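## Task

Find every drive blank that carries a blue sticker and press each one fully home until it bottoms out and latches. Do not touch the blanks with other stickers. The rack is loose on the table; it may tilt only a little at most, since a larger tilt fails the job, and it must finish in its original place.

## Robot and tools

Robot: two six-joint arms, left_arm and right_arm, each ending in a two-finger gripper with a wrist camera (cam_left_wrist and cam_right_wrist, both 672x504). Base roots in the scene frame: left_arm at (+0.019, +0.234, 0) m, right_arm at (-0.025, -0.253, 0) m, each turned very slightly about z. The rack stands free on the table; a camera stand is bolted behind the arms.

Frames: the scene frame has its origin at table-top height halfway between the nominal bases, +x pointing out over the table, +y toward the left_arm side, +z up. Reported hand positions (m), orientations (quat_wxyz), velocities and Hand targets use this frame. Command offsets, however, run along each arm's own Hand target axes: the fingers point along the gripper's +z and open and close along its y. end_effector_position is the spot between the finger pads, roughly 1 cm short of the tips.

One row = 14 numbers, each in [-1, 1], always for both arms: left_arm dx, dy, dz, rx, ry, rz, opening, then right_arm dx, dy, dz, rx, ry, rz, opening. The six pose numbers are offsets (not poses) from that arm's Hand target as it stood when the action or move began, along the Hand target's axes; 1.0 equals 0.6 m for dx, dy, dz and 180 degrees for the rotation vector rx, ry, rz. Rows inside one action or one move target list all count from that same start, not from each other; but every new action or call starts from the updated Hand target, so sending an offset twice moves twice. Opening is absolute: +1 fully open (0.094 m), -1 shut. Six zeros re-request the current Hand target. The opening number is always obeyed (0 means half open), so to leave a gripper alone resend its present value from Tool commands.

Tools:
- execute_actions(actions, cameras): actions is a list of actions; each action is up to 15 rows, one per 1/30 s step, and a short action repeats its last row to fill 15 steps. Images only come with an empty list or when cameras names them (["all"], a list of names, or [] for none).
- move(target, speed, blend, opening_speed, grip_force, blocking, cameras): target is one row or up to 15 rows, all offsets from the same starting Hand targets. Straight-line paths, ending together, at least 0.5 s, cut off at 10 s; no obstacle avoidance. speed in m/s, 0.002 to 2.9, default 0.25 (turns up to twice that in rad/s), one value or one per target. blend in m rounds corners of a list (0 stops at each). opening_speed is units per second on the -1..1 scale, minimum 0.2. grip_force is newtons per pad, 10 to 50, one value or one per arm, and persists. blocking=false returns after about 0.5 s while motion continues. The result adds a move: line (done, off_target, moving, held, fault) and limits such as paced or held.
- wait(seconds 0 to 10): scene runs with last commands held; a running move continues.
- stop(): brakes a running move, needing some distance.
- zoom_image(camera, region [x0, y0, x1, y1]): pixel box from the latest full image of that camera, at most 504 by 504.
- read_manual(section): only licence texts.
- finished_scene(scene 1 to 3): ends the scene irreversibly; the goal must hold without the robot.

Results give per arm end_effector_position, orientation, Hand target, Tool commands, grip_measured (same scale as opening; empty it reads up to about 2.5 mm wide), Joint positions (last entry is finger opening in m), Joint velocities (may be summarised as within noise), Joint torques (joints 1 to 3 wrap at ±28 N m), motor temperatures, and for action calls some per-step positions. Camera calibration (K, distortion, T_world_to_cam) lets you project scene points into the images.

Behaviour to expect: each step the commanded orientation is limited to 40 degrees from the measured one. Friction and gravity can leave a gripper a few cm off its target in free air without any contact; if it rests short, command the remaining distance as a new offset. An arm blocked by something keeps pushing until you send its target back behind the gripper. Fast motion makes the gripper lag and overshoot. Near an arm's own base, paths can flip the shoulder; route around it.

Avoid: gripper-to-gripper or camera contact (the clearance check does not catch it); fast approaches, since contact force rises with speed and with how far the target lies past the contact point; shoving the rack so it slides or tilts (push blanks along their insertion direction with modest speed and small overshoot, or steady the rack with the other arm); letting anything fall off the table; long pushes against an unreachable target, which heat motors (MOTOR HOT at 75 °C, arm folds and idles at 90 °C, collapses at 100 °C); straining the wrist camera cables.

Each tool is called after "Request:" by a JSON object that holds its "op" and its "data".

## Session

Request:
{"op": "execute_actions", "data": {"actions": []}}

Scene clock: 0.00 s.
left_arm: end_effector_position=(+0.1907, +0.1190, +0.3468) grip_measured=+1.000 end_effector_quat_wxyz=(+0.436, +0.151, +0.875, -0.151) | right_arm: end_effector_position=(+0.2395, -0.1539, +0.2106) grip_measured=+1.000 end_effector_quat_wxyz=(+0.333, +0.043, +0.893, +0.300)
Joint positions: left_arm=[-0.835 0.791 1.38 -1.226 -0.257 -0.348 0.094] | right_arm=[0.099 0.886 0.818 -0.682 -0.502 0.36 0.094]
Joint velocities: within noise
Joint torques (N m): no reading
Motor temperatures (°C): left_arm=[28 28 33 33 26 27 29] | right_arm=[26 32 31 29 26 25 26]
Heat: left arm: 33 °C; right arm: 32 °C.
Hand target: left_arm +0.1918, +0.1202, +0.3533; +0.447, +0.149, +0.869, -0.152 | right_arm +0.2406, -0.1523, +0.2185; +0.345, +0.033, +0.888, +0.304
Tool commands: left_gripper/opening=+1.0 right_gripper/opening=+1.0
camera_calibration:
cam_left_wrist: T_world_to_cam=[[-0.390057, -0.908543, 0.149681, 0.131467], [-0.833163, 0.279032, -0.477474, 0.327594], [0.39204, -0.310951, -0.865803, 0.350785], [0, 0, 0, 1]] pos_world=[0.186697, 0.137111, 0.44045]
cam_right_wrist: T_world_to_cam=[[0.129874, -0.808727, -0.573666, -0.0332003], [-0.96257, 0.0359753, -0.268636, 0.331767], [0.237891, 0.587082, -0.773784, 0.286176], [0, 0, 0, 1]] pos_world=[0.255582, -0.206794, 0.291517]

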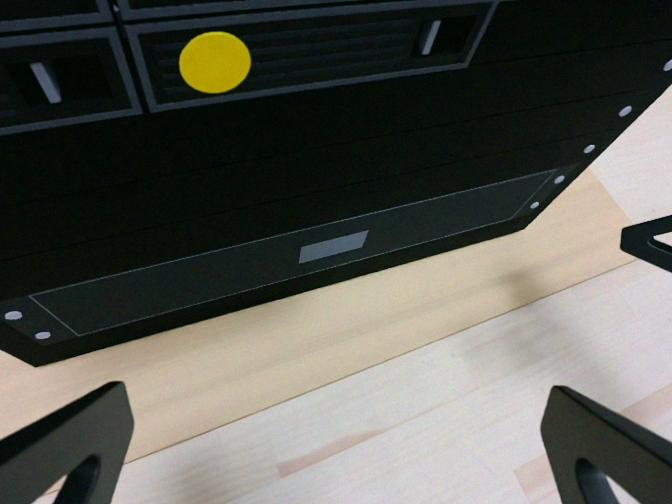

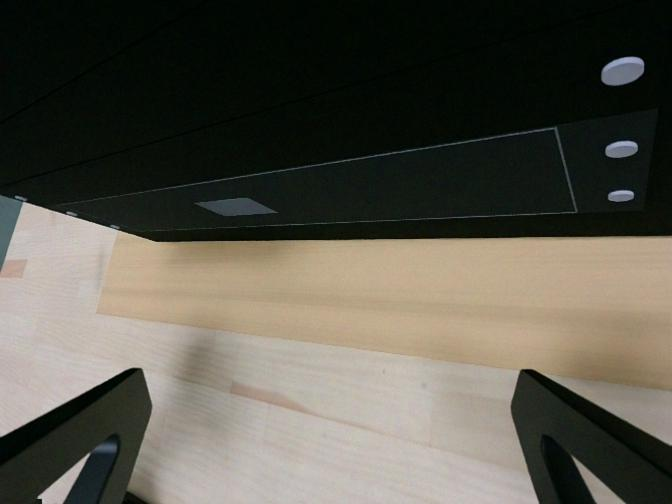

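Request:
{"op": "move", "data": {"target": [-0.213,-0.0275,-0.129,-0.14,-0.249,0.0136,-1,-0.232,0.329,-0.295,0.115,-0.309,-0.171,-1], "cameras": ["all"]}}

Scene clock: 10.37 s.
left_arm: end_effector_position=(+0.1986, +0.1125, +0.4930) grip_measured=-0.990 end_effector_quat_wxyz=(+0.702, +0.036, +0.711, +0.008) | right_arm: end_effector_position=(+0.2034, -0.1214, +0.5146) grip_measured=-0.977 end_effector_quat_wxyz=(+0.761, -0.004, +0.649, -0.004)
Joint positions: left_arm=[-1.601 1.016 1.6 -1.066 -1.542 -0.42 0] | right_arm=[1.254 0.919 1.219 0.108 1.165 -0.39 0.001]
Joint torques (N m): left_arm=[0.44 -0.64 7.16 1.39 -0.54 0.07] | right_arm=[-0.76 -0.2 3.67 1.58 -0.34 -0.08]
Heat: left arm: 35 °C; right arm: 32 °C.
Hand target: left_arm +0.1999, +0.1203, +0.5034; +0.766, -0.001, +0.643, +0.001 | right_arm +0.2046, -0.1204, +0.5141; +0.766, +0.000, +0.643, +0.000
Off the commanded pose: left_arm 0.013 m, 11 deg | right_arm 0.002 m, 1 deg.
joint sent to its limit (left arm) — joint 5 (wrist yaw), lower limit. The joint targets are off in orientation, not in position.
move: off_target (left_arm)
camera_calibration:
cam_left_wrist: T_world_to_cam=[[-0.04735, -0.997832, -0.0457036, 0.145091], [-0.442512, 0.0619746, -0.894619, 0.558346], [0.895512, -0.0221358, -0.444487, 0.132167], [0, 0, 0, 1]] pos_world=[0.135587, 0.113099, 0.564885]
cam_right_wrist: T_world_to_cam=[[0.0119837, -0.999871, 0.0107271, -0.127855], [-0.271342, -0.0135771, -0.962387, 0.587927], [0.962408, 0.0086223, -0.27147, 0.0348248], [0, 0, 0, 1]] pos_world=[0.127546, -0.120157, 0.576639]

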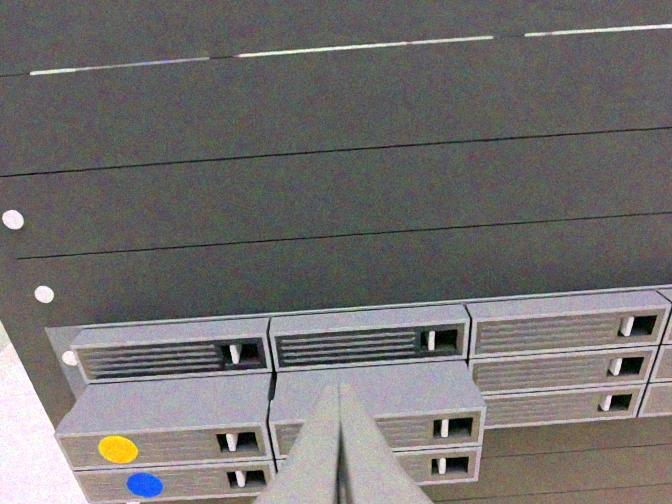

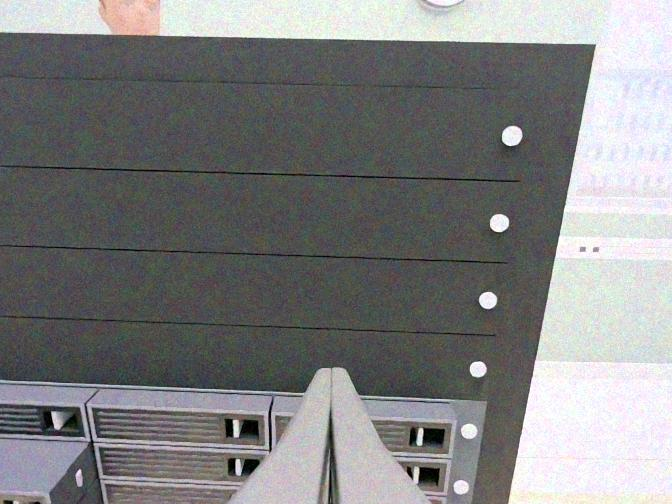

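Request:
{"op": "move", "data": {"target": [0.213,0.067,-0.0375,0,0,0,-1,0.213,0,-0.0375,0,0,0,-1], "cameras": ["all"]}}

Scene clock: 13.60 s.
left_arm: end_effector_position=(+0.2003, +0.1582, +0.3742) grip_measured=-0.990 end_effector_quat_wxyz=(+0.701, +0.022, +0.712, +0.007) | right_arm: end_effector_position=(+0.2041, -0.1219, +0.3874) grip_measured=-0.977 end_effector_quat_wxyz=(+0.761, +0.000, +0.649, -0.003)
Joint positions: left_arm=[-1.588 0.646 1.009 -1.031 -1.545 -0.627 0] | right_arm=[1.25 0.749 0.636 0.527 1.165 -0.389 0.001]
Joint torques (N m): left_arm=[-0.51 0.49 4.36 1.3 -0.57 -0.07] | right_arm=[-0.34 0.54 4.15 1.57 -0.35 -0.06]
Heat: left arm: 35 °C; right arm: 32 °C.
Hand target: left_arm +0.1997, +0.1604, +0.3735; +0.766, -0.001, +0.643, +0.001 | right_arm +0.2047, -0.1204, +0.3843; +0.766, +0.000, +0.643, +0.000
Off the commanded pose: left_arm 0.002 m, 11 deg | right_arm 0.003 m, 1 deg.
joint sent to its limit (left arm) — joint 5 (wrist yaw), lower limit. The joint targets are off in orientation, not in position.
move: off_target (left_arm)
camera_calibration:
cam_left_wrist: T_world_to_cam=[[-0.0281446, -0.999301, -0.0245903, 0.173826], [-0.446389, 0.0345755, -0.894171, 0.454809], [0.894396, -0.0141893, -0.447051, 0.0787649], [0, 0, 0, 1]] pos_world=[0.137467, 0.159097, 0.446163]
cam_right_wrist: T_world_to_cam=[[0.00810924, -0.999958, 0.00437896, -0.123661], [-0.269532, -0.00640278, -0.96297, 0.46638], [0.962957, 0.00662869, -0.269572, -0.0014985], [0, 0, 0, 1]] pos_world=[0.12815, -0.12066, 0.449247]

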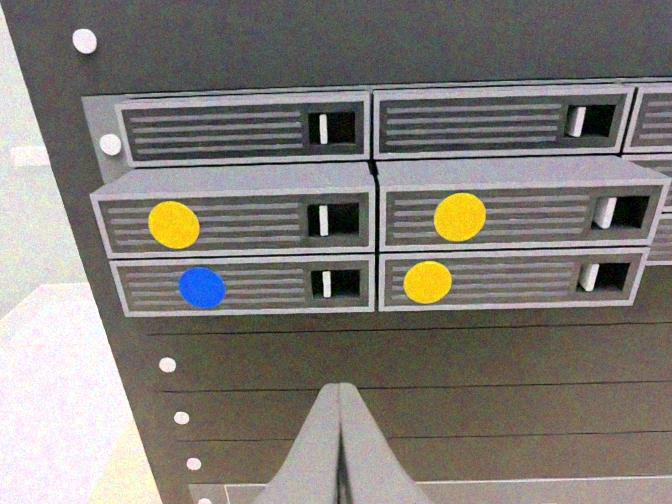

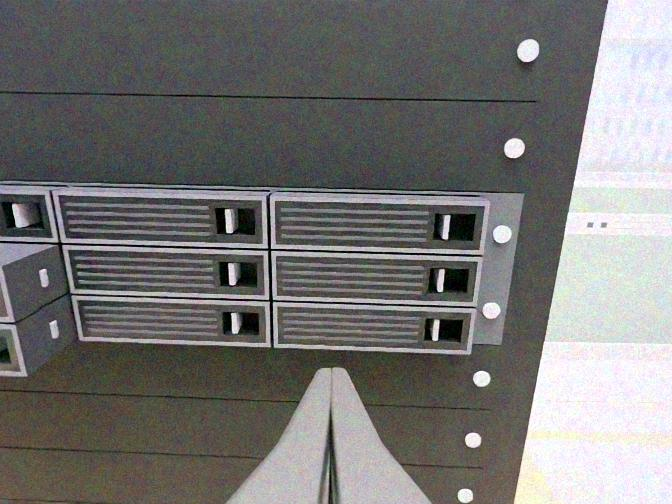

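Request:
{"op": "move", "data": {"target": [0.0567,0.0633,0.0577,0.0155,-0.111,-0.0056,-1,0,0,0,0,0,0,-1], "cameras": ["all"]}}

Scene clock: 23.87 s.
left_arm: end_effector_position=(+0.2399, +0.2001, +0.3474) grip_measured=-0.990 end_effector_quat_wxyz=(+0.859, +0.014, +0.511, -0.011) | right_arm: end_effector_position=(+0.2045, -0.1210, +0.3870) grip_measured=-0.977 end_effector_quat_wxyz=(+0.761, -0.001, +0.649, -0.004)
Joint positions: left_arm=[-0.444 0.2 0.178 0.554 -0.338 0.208 0] | right_arm=[1.25 0.753 0.636 0.53 1.165 -0.39 0.001]
Joint torques (N m): left_arm=[0.49 3.6 5.42 1.73 0.24 -0.1] | right_arm=[-0.36 0.27 4.18 1.56 -0.36 -0.09]
Heat: left arm: 35 °C; right arm: 32 °C.
Hand target: left_arm +0.2396, +0.1986, +0.3460; +0.865, +0.012, +0.500, -0.021 | right_arm +0.2047, -0.1203, +0.3843; +0.766, +0.000, +0.643, -0.001
Off the commanded pose: left_arm 0.002 m, 2 deg | right_arm 0.003 m, 1 deg.
move: done; limits=paced
camera_calibration:
cam_left_wrist: T_world_to_cam=[[-0.0478717, -0.998851, -0.00231871, 0.213071], [0.050584, -0.000105923, -0.99872, 0.371167], [0.997572, -0.0479277, 0.050531, -0.158971], [0, 0, 0, 1]] pos_world=[0.15001, 0.205246, 0.379219]
cam_right_wrist: T_world_to_cam=[[0.00782998, -0.999945, 0.00695961, -0.123784], [-0.269951, -0.00881514, -0.962834, 0.465906], [0.962842, 0.00566022, -0.270005, -0.00187939], [0, 0, 0, 1]] pos_world=[0.12855, -0.11966, 0.448944]

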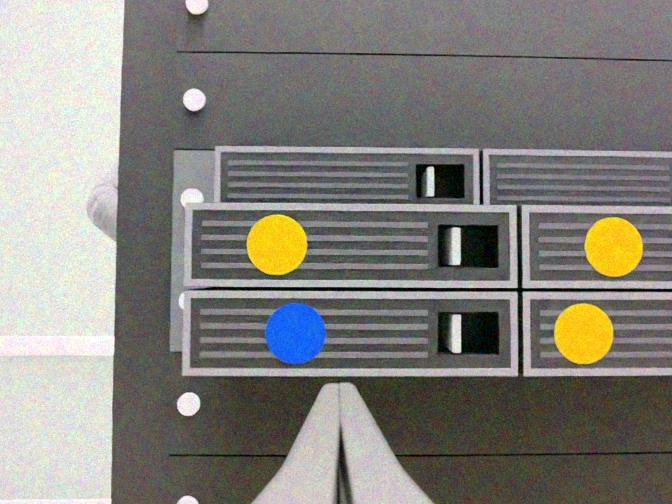

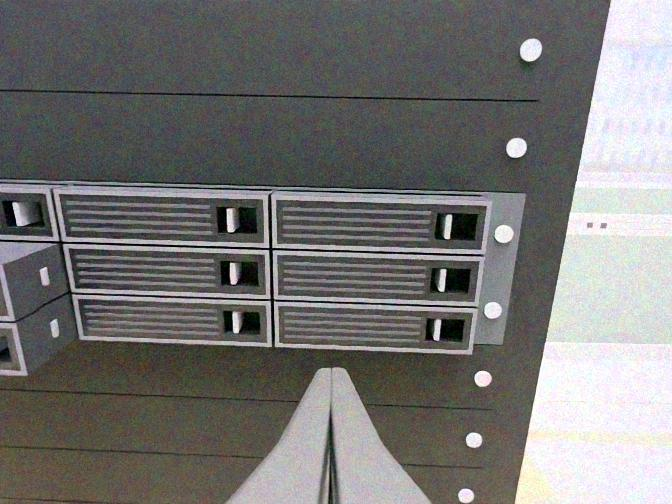

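Request:
{"op": "move", "data": {"target": [0.0165,-0.005,0.048,0,0,0,-1,0,0,0,0,0,0,-1], "speed": 0.1, "cameras": ["cam_left_wrist"]}}

Scene clock: 28.53 s.
left_arm: end_effector_position=(+0.2748, +0.1934, +0.3386) grip_measured=-0.990 end_effector_quat_wxyz=(+0.851, +0.019, +0.524, -0.009) | right_arm: end_effector_position=(+0.2045, -0.1210, +0.3870) grip_measured=-0.977 end_effector_quat_wxyz=(+0.761, -0.001, +0.649, -0.004)
Joint positions: left_arm=[-0.362 0.485 0.178 0.791 -0.266 0.163 0] | right_arm=[1.25 0.753 0.636 0.53 1.165 -0.39 0.001]
Joint torques (N m): left_arm=[0.35 1.68 7.87 1.83 0.18 -0.1] | right_arm=[-0.27 0.27 4.11 1.56 -0.33 -0.1]
Heat: left arm: 36 °C; right arm: 32 °C.
Hand target: left_arm +0.2693, +0.1941, +0.3519; +0.865, +0.012, +0.500, -0.021 | right_arm +0.2047, -0.1203, +0.3843; +0.766, +0.000, +0.643, -0.001
Off the commanded pose: left_arm 0.014 m, 4 deg | right_arm 0.003 m, 1 deg.
move: off_target (left_arm)
camera_calibration:
cam_left_wrist: T_world_to_cam=[[-0.0493867, -0.998715, -0.0113508, 0.211512], [0.0190921, 0.0104186, -0.999763, 0.367589], [0.998597, -0.0495918, 0.0185531, -0.182727], [0, 0, 0, 1]] pos_world=[0.185899, 0.198349, 0.373293]
Images, in order (width x height): cam_left_wrist 672x504.

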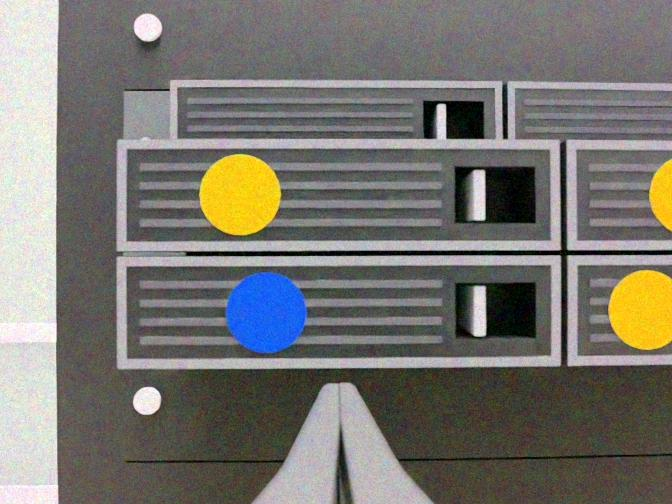

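Request:
{"op": "move", "data": {"target": [-0.0264,0.001,0.0075,0,0,0,-1,0,0,0,0,0,0,-1], "speed": 0.08, "cameras": ["cam_left_wrist"]}}

Scene clock: 30.97 s.
left_arm: end_effector_position=(+0.2691, +0.1955, +0.3496) grip_measured=-0.990 end_effector_quat_wxyz=(+0.859, +0.015, +0.511, -0.012) | right_arm: end_effector_position=(+0.2045, -0.1210, +0.3870) grip_measured=-0.977 end_effector_quat_wxyz=(+0.761, -0.001, +0.649, -0.004)
Joint positions: left_arm=[-0.362 0.463 0.192 0.788 -0.266 0.163 0] | right_arm=[1.25 0.753 0.636 0.53 1.165 -0.39 0.001]
Joint torques (N m): left_arm=[-0.2 0.14 11.45 0.94 0.13 -0.04] | right_arm=[-0.46 0.21 4.12 1.57 -0.36 -0.08]
Heat: left arm: 36 °C; right arm: 32 °C.
Hand target: left_arm +0.2653, +0.1949, +0.3678; +0.865, +0.012, +0.500, -0.021 | right_arm +0.2047, -0.1203, +0.3843; +0.766, +0.000, +0.643, -0.001
Off the commanded pose: left_arm 0.019 m, 2 deg | right_arm 0.003 m, 1 deg.
move: off_target (left_arm)
camera_calibration:
cam_left_wrist: T_world_to_cam=[[-0.0492072, -0.998787, -0.00177221, 0.209995], [0.0498601, -0.000684302, -0.998756, 0.372245], [0.997543, -0.0492343, 0.0498333, -0.187899], [0, 0, 0, 1]] pos_world=[0.179211, 0.200744, 0.381518]
Images, in order (width x height): cam_left_wrist 672x504.

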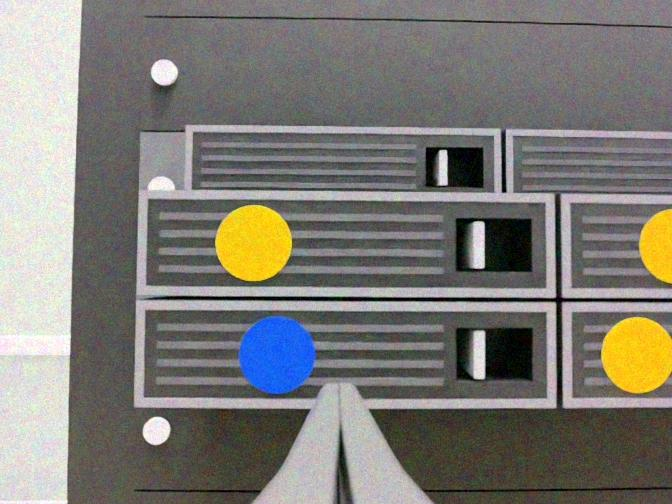

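Request:
{"op": "move", "data": {"target": [-0.002,0,0.0165,0,0,0,-1,0,0,0,0,0,0,-1], "speed": 0.06, "cameras": ["cam_left_wrist"]}}

Scene clock: 34.10 s.
left_arm: end_effector_position=(+0.2762, +0.1944, +0.3521) grip_measured=-0.990 end_effector_quat_wxyz=(+0.855, +0.017, +0.518, -0.010) | right_arm: end_effector_position=(+0.2045, -0.1210, +0.3870) grip_measured=-0.977 end_effector_quat_wxyz=(+0.761, -0.001, +0.649, -0.004)
Joint positions: left_arm=[-0.349 0.506 0.219 0.787 -0.255 0.157 0] | right_arm=[1.25 0.753 0.636 0.53 1.165 -0.39 0.001]
Joint torques (N m): left_arm=[0.51 1.33 11.75 1.19 0.18 -0.06] | right_arm=[-0.42 0.27 4.03 1.56 -0.34 -0.05]
Heat: left arm: 37 °C; right arm: 32 °C.
Hand target: left_arm +0.2733, +0.1944, +0.3738; +0.865, +0.012, +0.500, -0.021 | right_arm +0.2047, -0.1203, +0.3843; +0.766, +0.000, +0.643, -0.001
Off the commanded pose: left_arm 0.022 m, 3 deg | right_arm 0.003 m, 1 deg.
move: off_target (left_arm)
camera_calibration:
cam_left_wrist: T_world_to_cam=[[-0.0485714, -0.998799, -0.00640114, 0.210748], [0.034862, 0.00470953, -0.999381, 0.377715], [0.998211, -0.0487645, 0.0345914, -0.190076], [0, 0, 0, 1]] pos_world=[0.186804, 0.199447, 0.385406]
Images, in order (width x height): cam_left_wrist 672x504.

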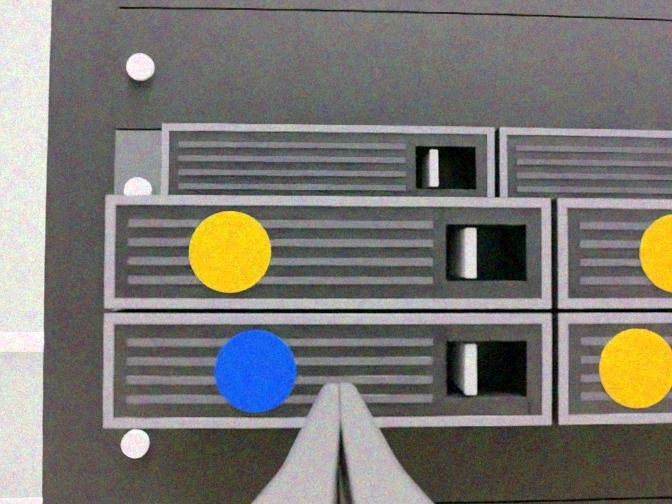

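Request:
{"op": "move", "data": {"target": [0.0195,0.001,0.053,0,0,0,-1,0,0,0,0,0,0,-1], "speed": 0.04, "cameras": ["cam_left_wrist"]}}

Scene clock: 37.03 s.
left_arm: end_effector_position=(+0.3135, +0.1922, +0.3429) grip_measured=-0.990 end_effector_quat_wxyz=(+0.838, +0.023, +0.545, -0.007) | right_arm: end_effector_position=(+0.2045, -0.1210, +0.3870) grip_measured=-0.977 end_effector_quat_wxyz=(+0.761, -0.001, +0.649, -0.004)
Joint positions: left_arm=[-0.276 0.731 0.275 0.88 -0.191 0.119 0] | right_arm=[1.25 0.753 0.636 0.53 1.165 -0.39 0.001]
Joint torques (N m): left_arm=[0.54 -0.27 11.62 1.93 0.12 -0.1] | right_arm=[-0.38 0.23 4.18 1.58 -0.32 -0.08]
Motor temperatures (°C): left_arm=[28 28 38 37 26 27 29] | right_arm=[26 32 32 32 26 25 28]
Heat: left arm: 38 °C; right arm: 32 °C.
Hand target: left_arm +0.3067, +0.1934, +0.3796; +0.865, +0.012, +0.500, -0.021 | right_arm +0.2047, -0.1203, +0.3843; +0.766, +0.000, +0.643, -0.001
Off the commanded pose: left_arm 0.037 m, 6 deg | right_arm 0.003 m, 1 deg.
move: off_target (left_arm)
camera_calibration:
cam_left_wrist: T_world_to_cam=[[-0.05085, -0.998544, -0.0179799, 0.214944], [-0.0301386, 0.0195293, -0.999355, 0.384679], [0.998251, -0.0502753, -0.0310878, -0.204212], [0, 0, 0, 1]] pos_world=[0.226378, 0.196852, 0.381947]
Images, in order (width x height): cam_left_wrist 672x504.

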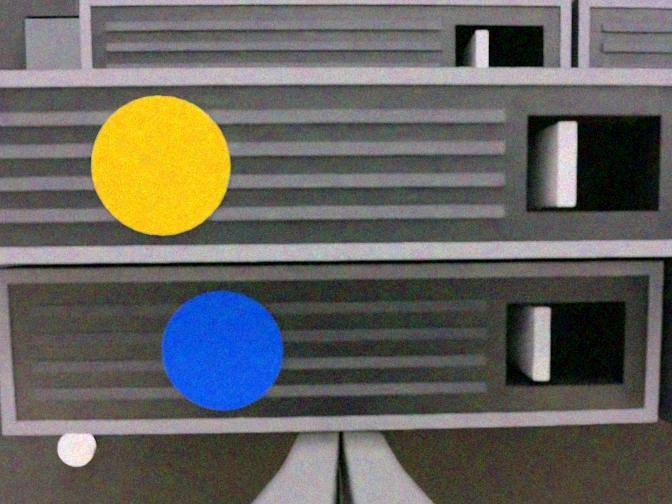

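Request:
{"op": "move", "data": {"target": [[0.062,0,-0.026,0,0,0,-1,0,0,0,0,0,0,-1],[0.02,0,-0.098,0,0,0,-1,0,0,0,0,0,0,-1],[-0.0365,0.003,-0.057,0,0,0,-1,0,0,0,0,0,0,-1]], "speed": 0.08, "cameras": ["all"]}}

Scene clock: 44.20 s.
left_arm: end_effector_position=(+0.2667, +0.1981, +0.3688) grip_measured=-0.990 end_effector_quat_wxyz=(+0.864, +0.009, +0.504, -0.018) | right_arm: end_effector_position=(+0.2045, -0.1210, +0.3870) grip_measured=-0.977 end_effector_quat_wxyz=(+0.761, -0.001, +0.649, -0.004)
Joint positions: left_arm=[-0.345 0.455 0.253 0.736 -0.252 0.142 0] | right_arm=[1.25 0.753 0.636 0.53 1.165 -0.39 0.001]
Joint torques (N m): left_arm=[0.43 1.88 11.14 0.93 0.18 -0.05] | right_arm=[-0.39 0.31 4.07 1.57 -0.33 -0.04]
Heat: left arm: 40 °C; right arm: 32 °C.
Hand target: left_arm +0.2662, +0.1972, +0.3814; +0.865, +0.012, +0.500, -0.021 | right_arm +0.2047, -0.1203, +0.3843; +0.766, +0.000, +0.643, -0.001
Off the commanded pose: left_arm 0.013 m, 1 deg | right_arm 0.003 m, 1 deg.
move: off_target (left_arm)
camera_calibration:
cam_left_wrist: T_world_to_cam=[[-0.0548764, -0.998382, 0.0148853, 0.207837], [0.0665443, -0.0185314, -0.997611, 0.390124], [0.996273, -0.0537548, 0.0674536, -0.191591], [0, 0, 0, 1]] pos_world=[0.176322, 0.204431, 0.399022]
cam_right_wrist: T_world_to_cam=[[0.00782998, -0.999945, 0.00695961, -0.123784], [-0.269951, -0.00881514, -0.962834, 0.465906], [0.962842, 0.00566022, -0.270005, -0.00187939], [0, 0, 0, 1]] pos_world=[0.12855, -0.11966, 0.448944]

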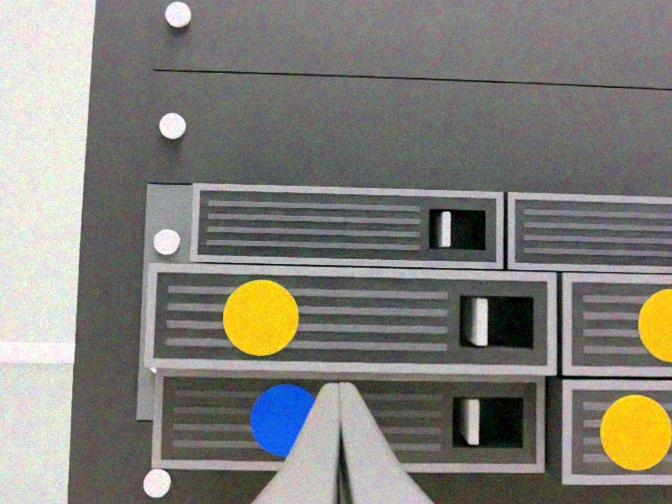

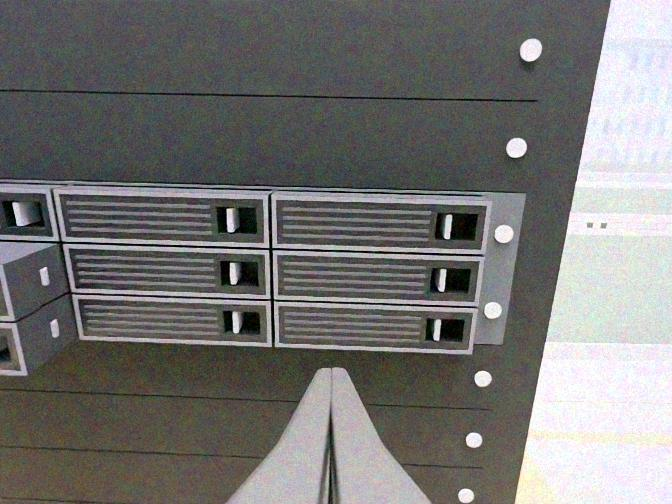

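Request:
{"op": "move", "data": {"target": [0.0187,-0.003,0.0123,0,0,0,-1,0,0,0,0,0,0,-1], "speed": 0.06, "cameras": ["cam_left_wrist"]}}

Scene clock: 47.57 s.
left_arm: end_effector_position=(+0.2859, +0.1931, +0.3502) grip_measured=-0.990 end_effector_quat_wxyz=(+0.844, +0.021, +0.535, -0.010) | right_arm: end_effector_position=(+0.2045, -0.1210, +0.3870) grip_measured=-0.977 end_effector_quat_wxyz=(+0.761, -0.001, +0.649, -0.004)
Joint positions: left_arm=[-0.33 0.541 0.253 0.742 -0.237 0.142 0] | right_arm=[1.25 0.753 0.636 0.53 1.165 -0.39 0.001]
Joint torques (N m): left_arm=[0.59 1.02 9.84 1.84 0.19 -0.08] | right_arm=[-0.39 0.25 4.14 1.58 -0.33 -0.06]
Heat: left arm: 40 °C; right arm: 32 °C.
Hand target: left_arm +0.2781, +0.1948, +0.3754; +0.865, +0.012, +0.500, -0.021 | right_arm +0.2047, -0.1203, +0.3843; +0.766, +0.000, +0.643, -0.001
Off the commanded pose: left_arm 0.026 m, 5 deg | right_arm 0.003 m, 1 deg.
move: off_target (left_arm)
camera_calibration:
cam_left_wrist: T_world_to_cam=[[-0.053043, -0.998507, -0.0130081, 0.213384], [-0.00636163, 0.013364, -0.99989, 0.385736], [0.998572, -0.0529545, -0.00706101, -0.184382], [0, 0, 0, 1]] pos_world=[0.197891, 0.198146, 0.387168]
Images, in order (width x height): cam_left_wrist 672x504.

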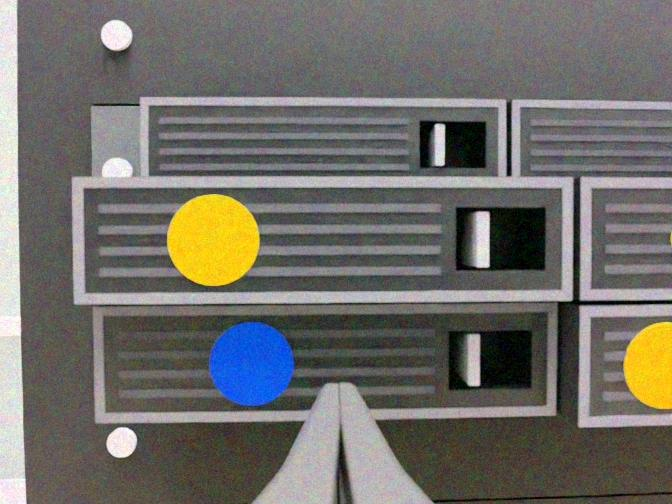

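Request:
{"op": "move", "data": {"target": [-0.0181,0.001,0.0067,0,0,0,-1,0,0,0,0,0,0,-1], "speed": 0.06, "cameras": ["cam_left_wrist"]}}

Scene clock: 50.30 s.
left_arm: end_effector_position=(+0.2838, +0.1937, +0.3603) grip_measured=-0.990 end_effector_quat_wxyz=(+0.850, +0.018, +0.526, -0.011) | right_arm: end_effector_position=(+0.2045, -0.1210, +0.3870) grip_measured=-0.977 end_effector_quat_wxyz=(+0.761, -0.001, +0.649, -0.004)
Joint positions: left_arm=[-0.33 0.541 0.274 0.742 -0.237 0.142 0] | right_arm=[1.25 0.753 0.636 0.53 1.165 -0.39 0.001]
Joint torques (N m): left_arm=[0.53 -0.38 11.59 1.27 0.19 -0.05] | right_arm=[-0.32 0.24 4.11 1.6 -0.33 -0.04]
Heat: left arm: 41 °C; right arm: 32 °C.
Hand target: left_arm +0.2762, +0.1955, +0.3868; +0.865, +0.012, +0.500, -0.021 | right_arm +0.2047, -0.1203, +0.3843; +0.766, +0.000, +0.643, -0.001
Off the commanded pose: left_arm 0.028 m, 4 deg | right_arm 0.003 m, 1 deg.
move: off_target (left_arm)
camera_calibration:
cam_left_wrist: T_world_to_cam=[[-0.0528387, -0.998575, -0.00749137, 0.212031], [0.0139531, 0.00676284, -0.99988, 0.391269], [0.998506, -0.0529369, 0.0135759, -0.189639], [0, 0, 0, 1]] pos_world=[0.195099, 0.199044, 0.395384]
Images, in order (width x height): cam_left_wrist 672x504.

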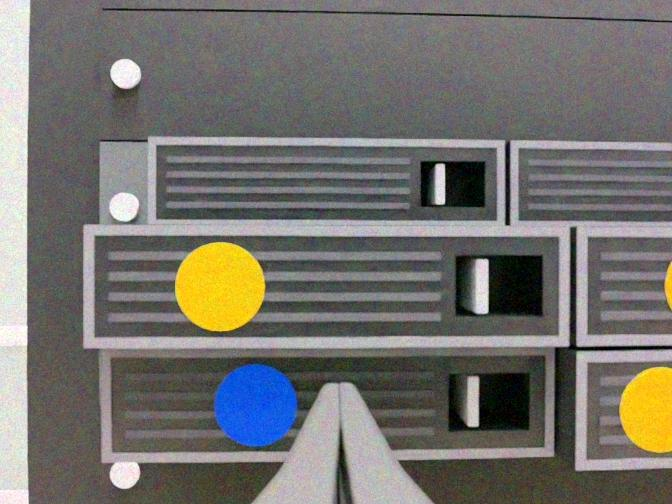

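Request:
{"op": "move", "data": {"target": [0.008,-0.001,0.034,0,0,0,-1,0,0,0,0,0,0,-1], "speed": 0.04, "cameras": ["cam_left_wrist"]}}

Scene clock: 52.77 s.
left_arm: end_effector_position=(+0.3044, +0.1921, +0.3561) grip_measured=-0.990 end_effector_quat_wxyz=(+0.838, +0.024, +0.545, -0.007) | right_arm: end_effector_position=(+0.2045, -0.1210, +0.3870) grip_measured=-0.977 end_effector_quat_wxyz=(+0.761, -0.001, +0.649, -0.004)
Joint positions: left_arm=[-0.293 0.652 0.312 0.767 -0.204 0.128 0] | right_arm=[1.25 0.753 0.636 0.53 1.165 -0.39 0.001]
Joint torques (N m): left_arm=[0.55 0.18 11.64 1.88 0.15 -0.08] | right_arm=[-0.27 0.17 4.08 1.54 -0.34 -0.09]
Heat: left arm: 41 °C; right arm: 32 °C.
Hand target: left_arm +0.2963, +0.1939, +0.3928; +0.865, +0.012, +0.500, -0.021 | right_arm +0.2047, -0.1203, +0.3843; +0.766, +0.000, +0.643, -0.001
Off the commanded pose: left_arm 0.038 m, 6 deg | right_arm 0.003 m, 1 deg.
move: off_target (left_arm)
camera_calibration:
cam_left_wrist: T_world_to_cam=[[-0.0516693, -0.998457, -0.0203284, 0.215606], [-0.0288203, 0.0218379, -0.999346, 0.39676], [0.998248, -0.0510496, -0.0299042, -0.195046], [0, 0, 0, 1]] pos_world=[0.217279, 0.196652, 0.395051]
Images, in order (width x height): cam_left_wrist 672x504.

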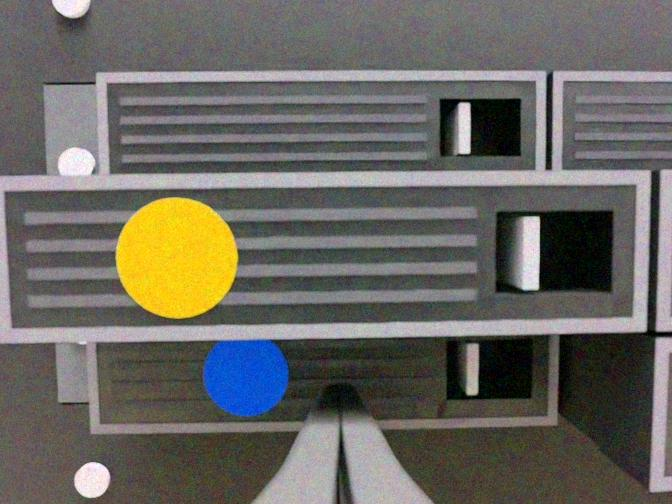

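Request:
{"op": "move", "data": {"target": [0.004,-0.001,0.028,0,0,0,-1,0,0,0,0,0,0,-1], "speed": 0.04, "cameras": ["cam_left_wrist"]}}

Scene clock: 55.73 s.
left_arm: end_effector_position=(+0.3164, +0.1910, +0.3627) grip_measured=-0.990 end_effector_quat_wxyz=(+0.841, +0.023, +0.540, -0.009) | right_arm: end_effector_position=(+0.2045, -0.1210, +0.3870) grip_measured=-0.977 end_effector_quat_wxyz=(+0.761, -0.001, +0.649, -0.004)
Joint positions: left_arm=[-0.276 0.739 0.346 0.83 -0.188 0.117 0] | right_arm=[1.25 0.753 0.636 0.53 1.165 -0.39 0.001]
Joint torques (N m): left_arm=[0.65 0.44 12.45 1.75 0.14 -0.1] | right_arm=[-0.31 0.27 4.12 1.58 -0.36 -0.07]
Heat: left arm: 41 °C; right arm: 32 °C.
Hand target: left_arm +0.3120, +0.1925, +0.3991; +0.865, +0.012, +0.500, -0.021 | right_arm +0.2047, -0.1203, +0.3843; +0.766, +0.000, +0.643, -0.001
Off the commanded pose: left_arm 0.037 m, 6 deg | right_arm 0.003 m, 1 deg.
move: off_target (left_arm)
camera_calibration:
cam_left_wrist: T_world_to_cam=[[-0.0537111, -0.998438, -0.0153633, 0.21419], [-0.0182243, 0.0163631, -0.9997, 0.401501], [0.99839, -0.053415, -0.0190747, -0.210403], [0, 0, 0, 1]] pos_world=[0.228886, 0.196047, 0.400657]
Images, in order (width x height): cam_left_wrist 672x504.

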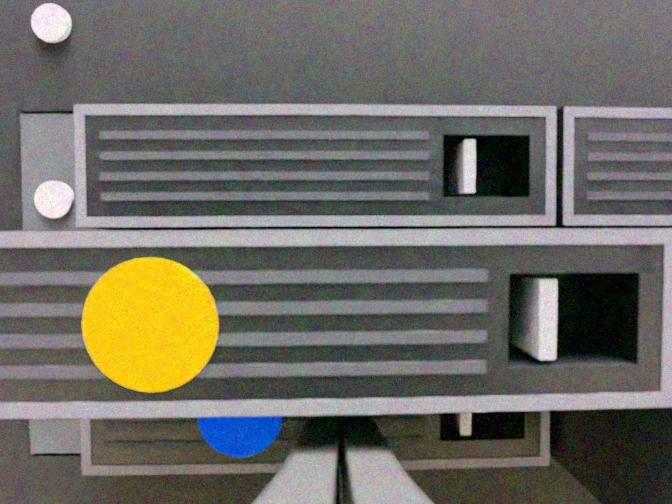

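Request:
{"op": "move", "data": {"target": [0.02,-0.001,0.011,0,0,0,-1,0,0,0,0,0,0,-1], "speed": 0.04, "cameras": ["cam_left_wrist"]}}

Scene clock: 58.93 s.
left_arm: end_effector_position=(+0.3172, +0.1907, +0.3698) grip_measured=-0.990 end_effector_quat_wxyz=(+0.852, +0.019, +0.523, -0.014) | right_arm: end_effector_position=(+0.2045, -0.1210, +0.3870) grip_measured=-0.977 end_effector_quat_wxyz=(+0.761, -0.001, +0.649, -0.004)
Joint positions: left_arm=[-0.272 0.777 0.346 0.909 -0.181 0.113 0] | right_arm=[1.25 0.753 0.636 0.53 1.165 -0.39 0.001]
Joint torques (N m): left_arm=[1.28 4.85 12.07 1.77 0.18 -0.1] | right_arm=[-0.31 0.28 4.1 1.6 -0.35 -0.08]
Heat: left arm: 41 °C; right arm: 32 °C.
Hand target: left_arm +0.3236, +0.1914, +0.3920; +0.865, +0.012, +0.500, -0.021 | right_arm +0.2047, -0.1203, +0.3843; +0.766, +0.000, +0.643, -0.001
Off the commanded pose: left_arm 0.023 m, 3 deg | right_arm 0.003 m, 1 deg.
move: off_target (left_arm)
camera_calibration:
cam_left_wrist: T_world_to_cam=[[-0.0573599, -0.998338, -0.0055023, 0.211525], [0.022471, 0.00421894, -0.999739, 0.398129], [0.998101, -0.0574685, 0.0221917, -0.225448], [0, 0, 0, 1]] pos_world=[0.228207, 0.196537, 0.404192]
Images, in order (width x height): cam_left_wrist 672x504.

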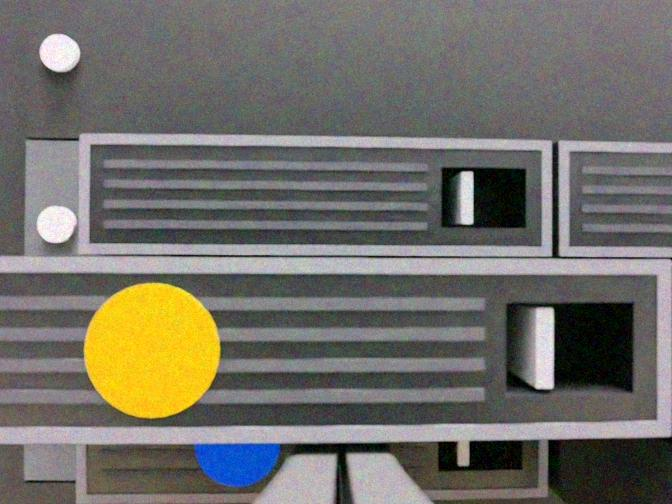

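Request:
{"op": "move", "data": {"target": [[0.043,0,-0.0325,0,0,0,-1,0,0,0,0,0,0,-1],[-0.004,0.004,-0.113,0,0,0,-1,0,0,0,0,0,0,-1]], "speed": 0.1, "cameras": ["all"]}}

Scene clock: 63.53 s.
left_arm: end_effector_position=(+0.2612, +0.1994, +0.3717) grip_measured=-0.990 end_effector_quat_wxyz=(+0.874, +0.003, +0.486, -0.026) | right_arm: end_effector_position=(+0.2045, -0.1210, +0.3870) grip_measured=-0.977 end_effector_quat_wxyz=(+0.761, -0.001, +0.649, -0.004)
Joint positions: left_arm=[-0.342 0.451 0.228 0.799 -0.244 0.133 0] | right_arm=[1.25 0.753 0.636 0.53 1.165 -0.39 0.001]
Joint torques (N m): left_arm=[-0.43 0.28 6.17 0.88 0.01 0.11] | right_arm=[-0.42 0.32 4.11 1.57 -0.33 -0.08]
Heat: left arm: 40 °C; right arm: 32 °C.
Hand target: left_arm +0.2639, +0.1968, +0.3603; +0.865, +0.012, +0.500, -0.021 | right_arm +0.2047, -0.1203, +0.3843; +0.766, +0.000, +0.643, -0.001
Off the commanded pose: left_arm 0.012 m, 2 deg | right_arm 0.003 m, 1 deg.
move: off_target (left_arm)
camera_calibration:
cam_left_wrist: T_world_to_cam=[[-0.0639226, -0.997501, 0.0301001, 0.205261], [0.107225, -0.0368522, -0.993552, 0.384922], [0.992178, -0.0602829, 0.109312, -0.199355], [0, 0, 0, 1]] pos_world=[0.169644, 0.206916, 0.398054]
cam_right_wrist: T_world_to_cam=[[0.00782998, -0.999945, 0.00695961, -0.123784], [-0.269951, -0.00881514, -0.962834, 0.465906], [0.962842, 0.00566022, -0.270005, -0.00187939], [0, 0, 0, 1]] pos_world=[0.12855, -0.11966, 0.448944]

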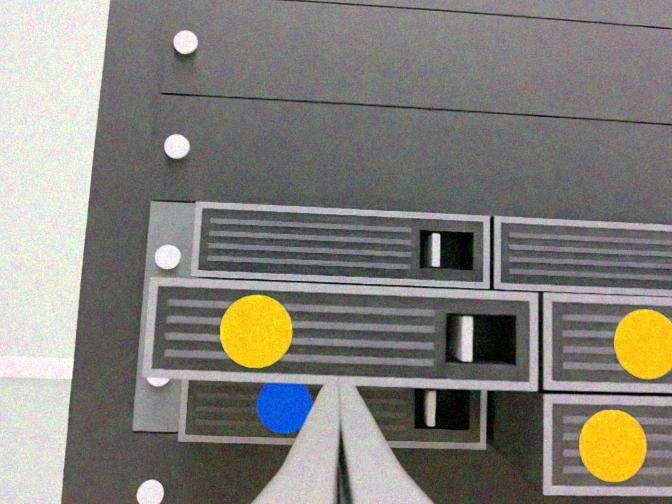

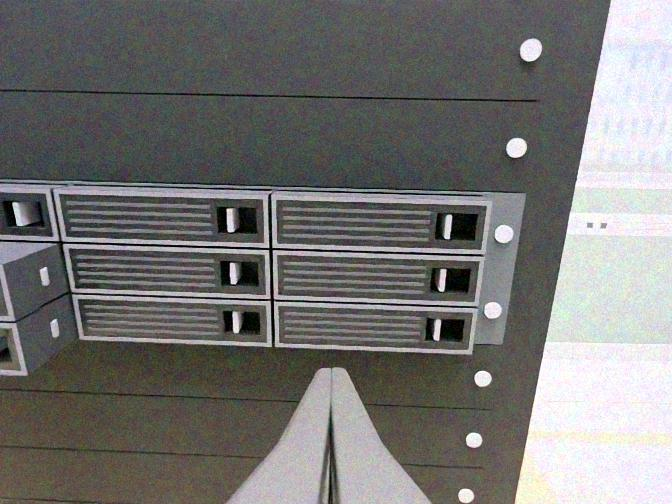

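Request:
{"op": "finished_scene", "data": {"scene": 3}}

The scene is finished: the task was done.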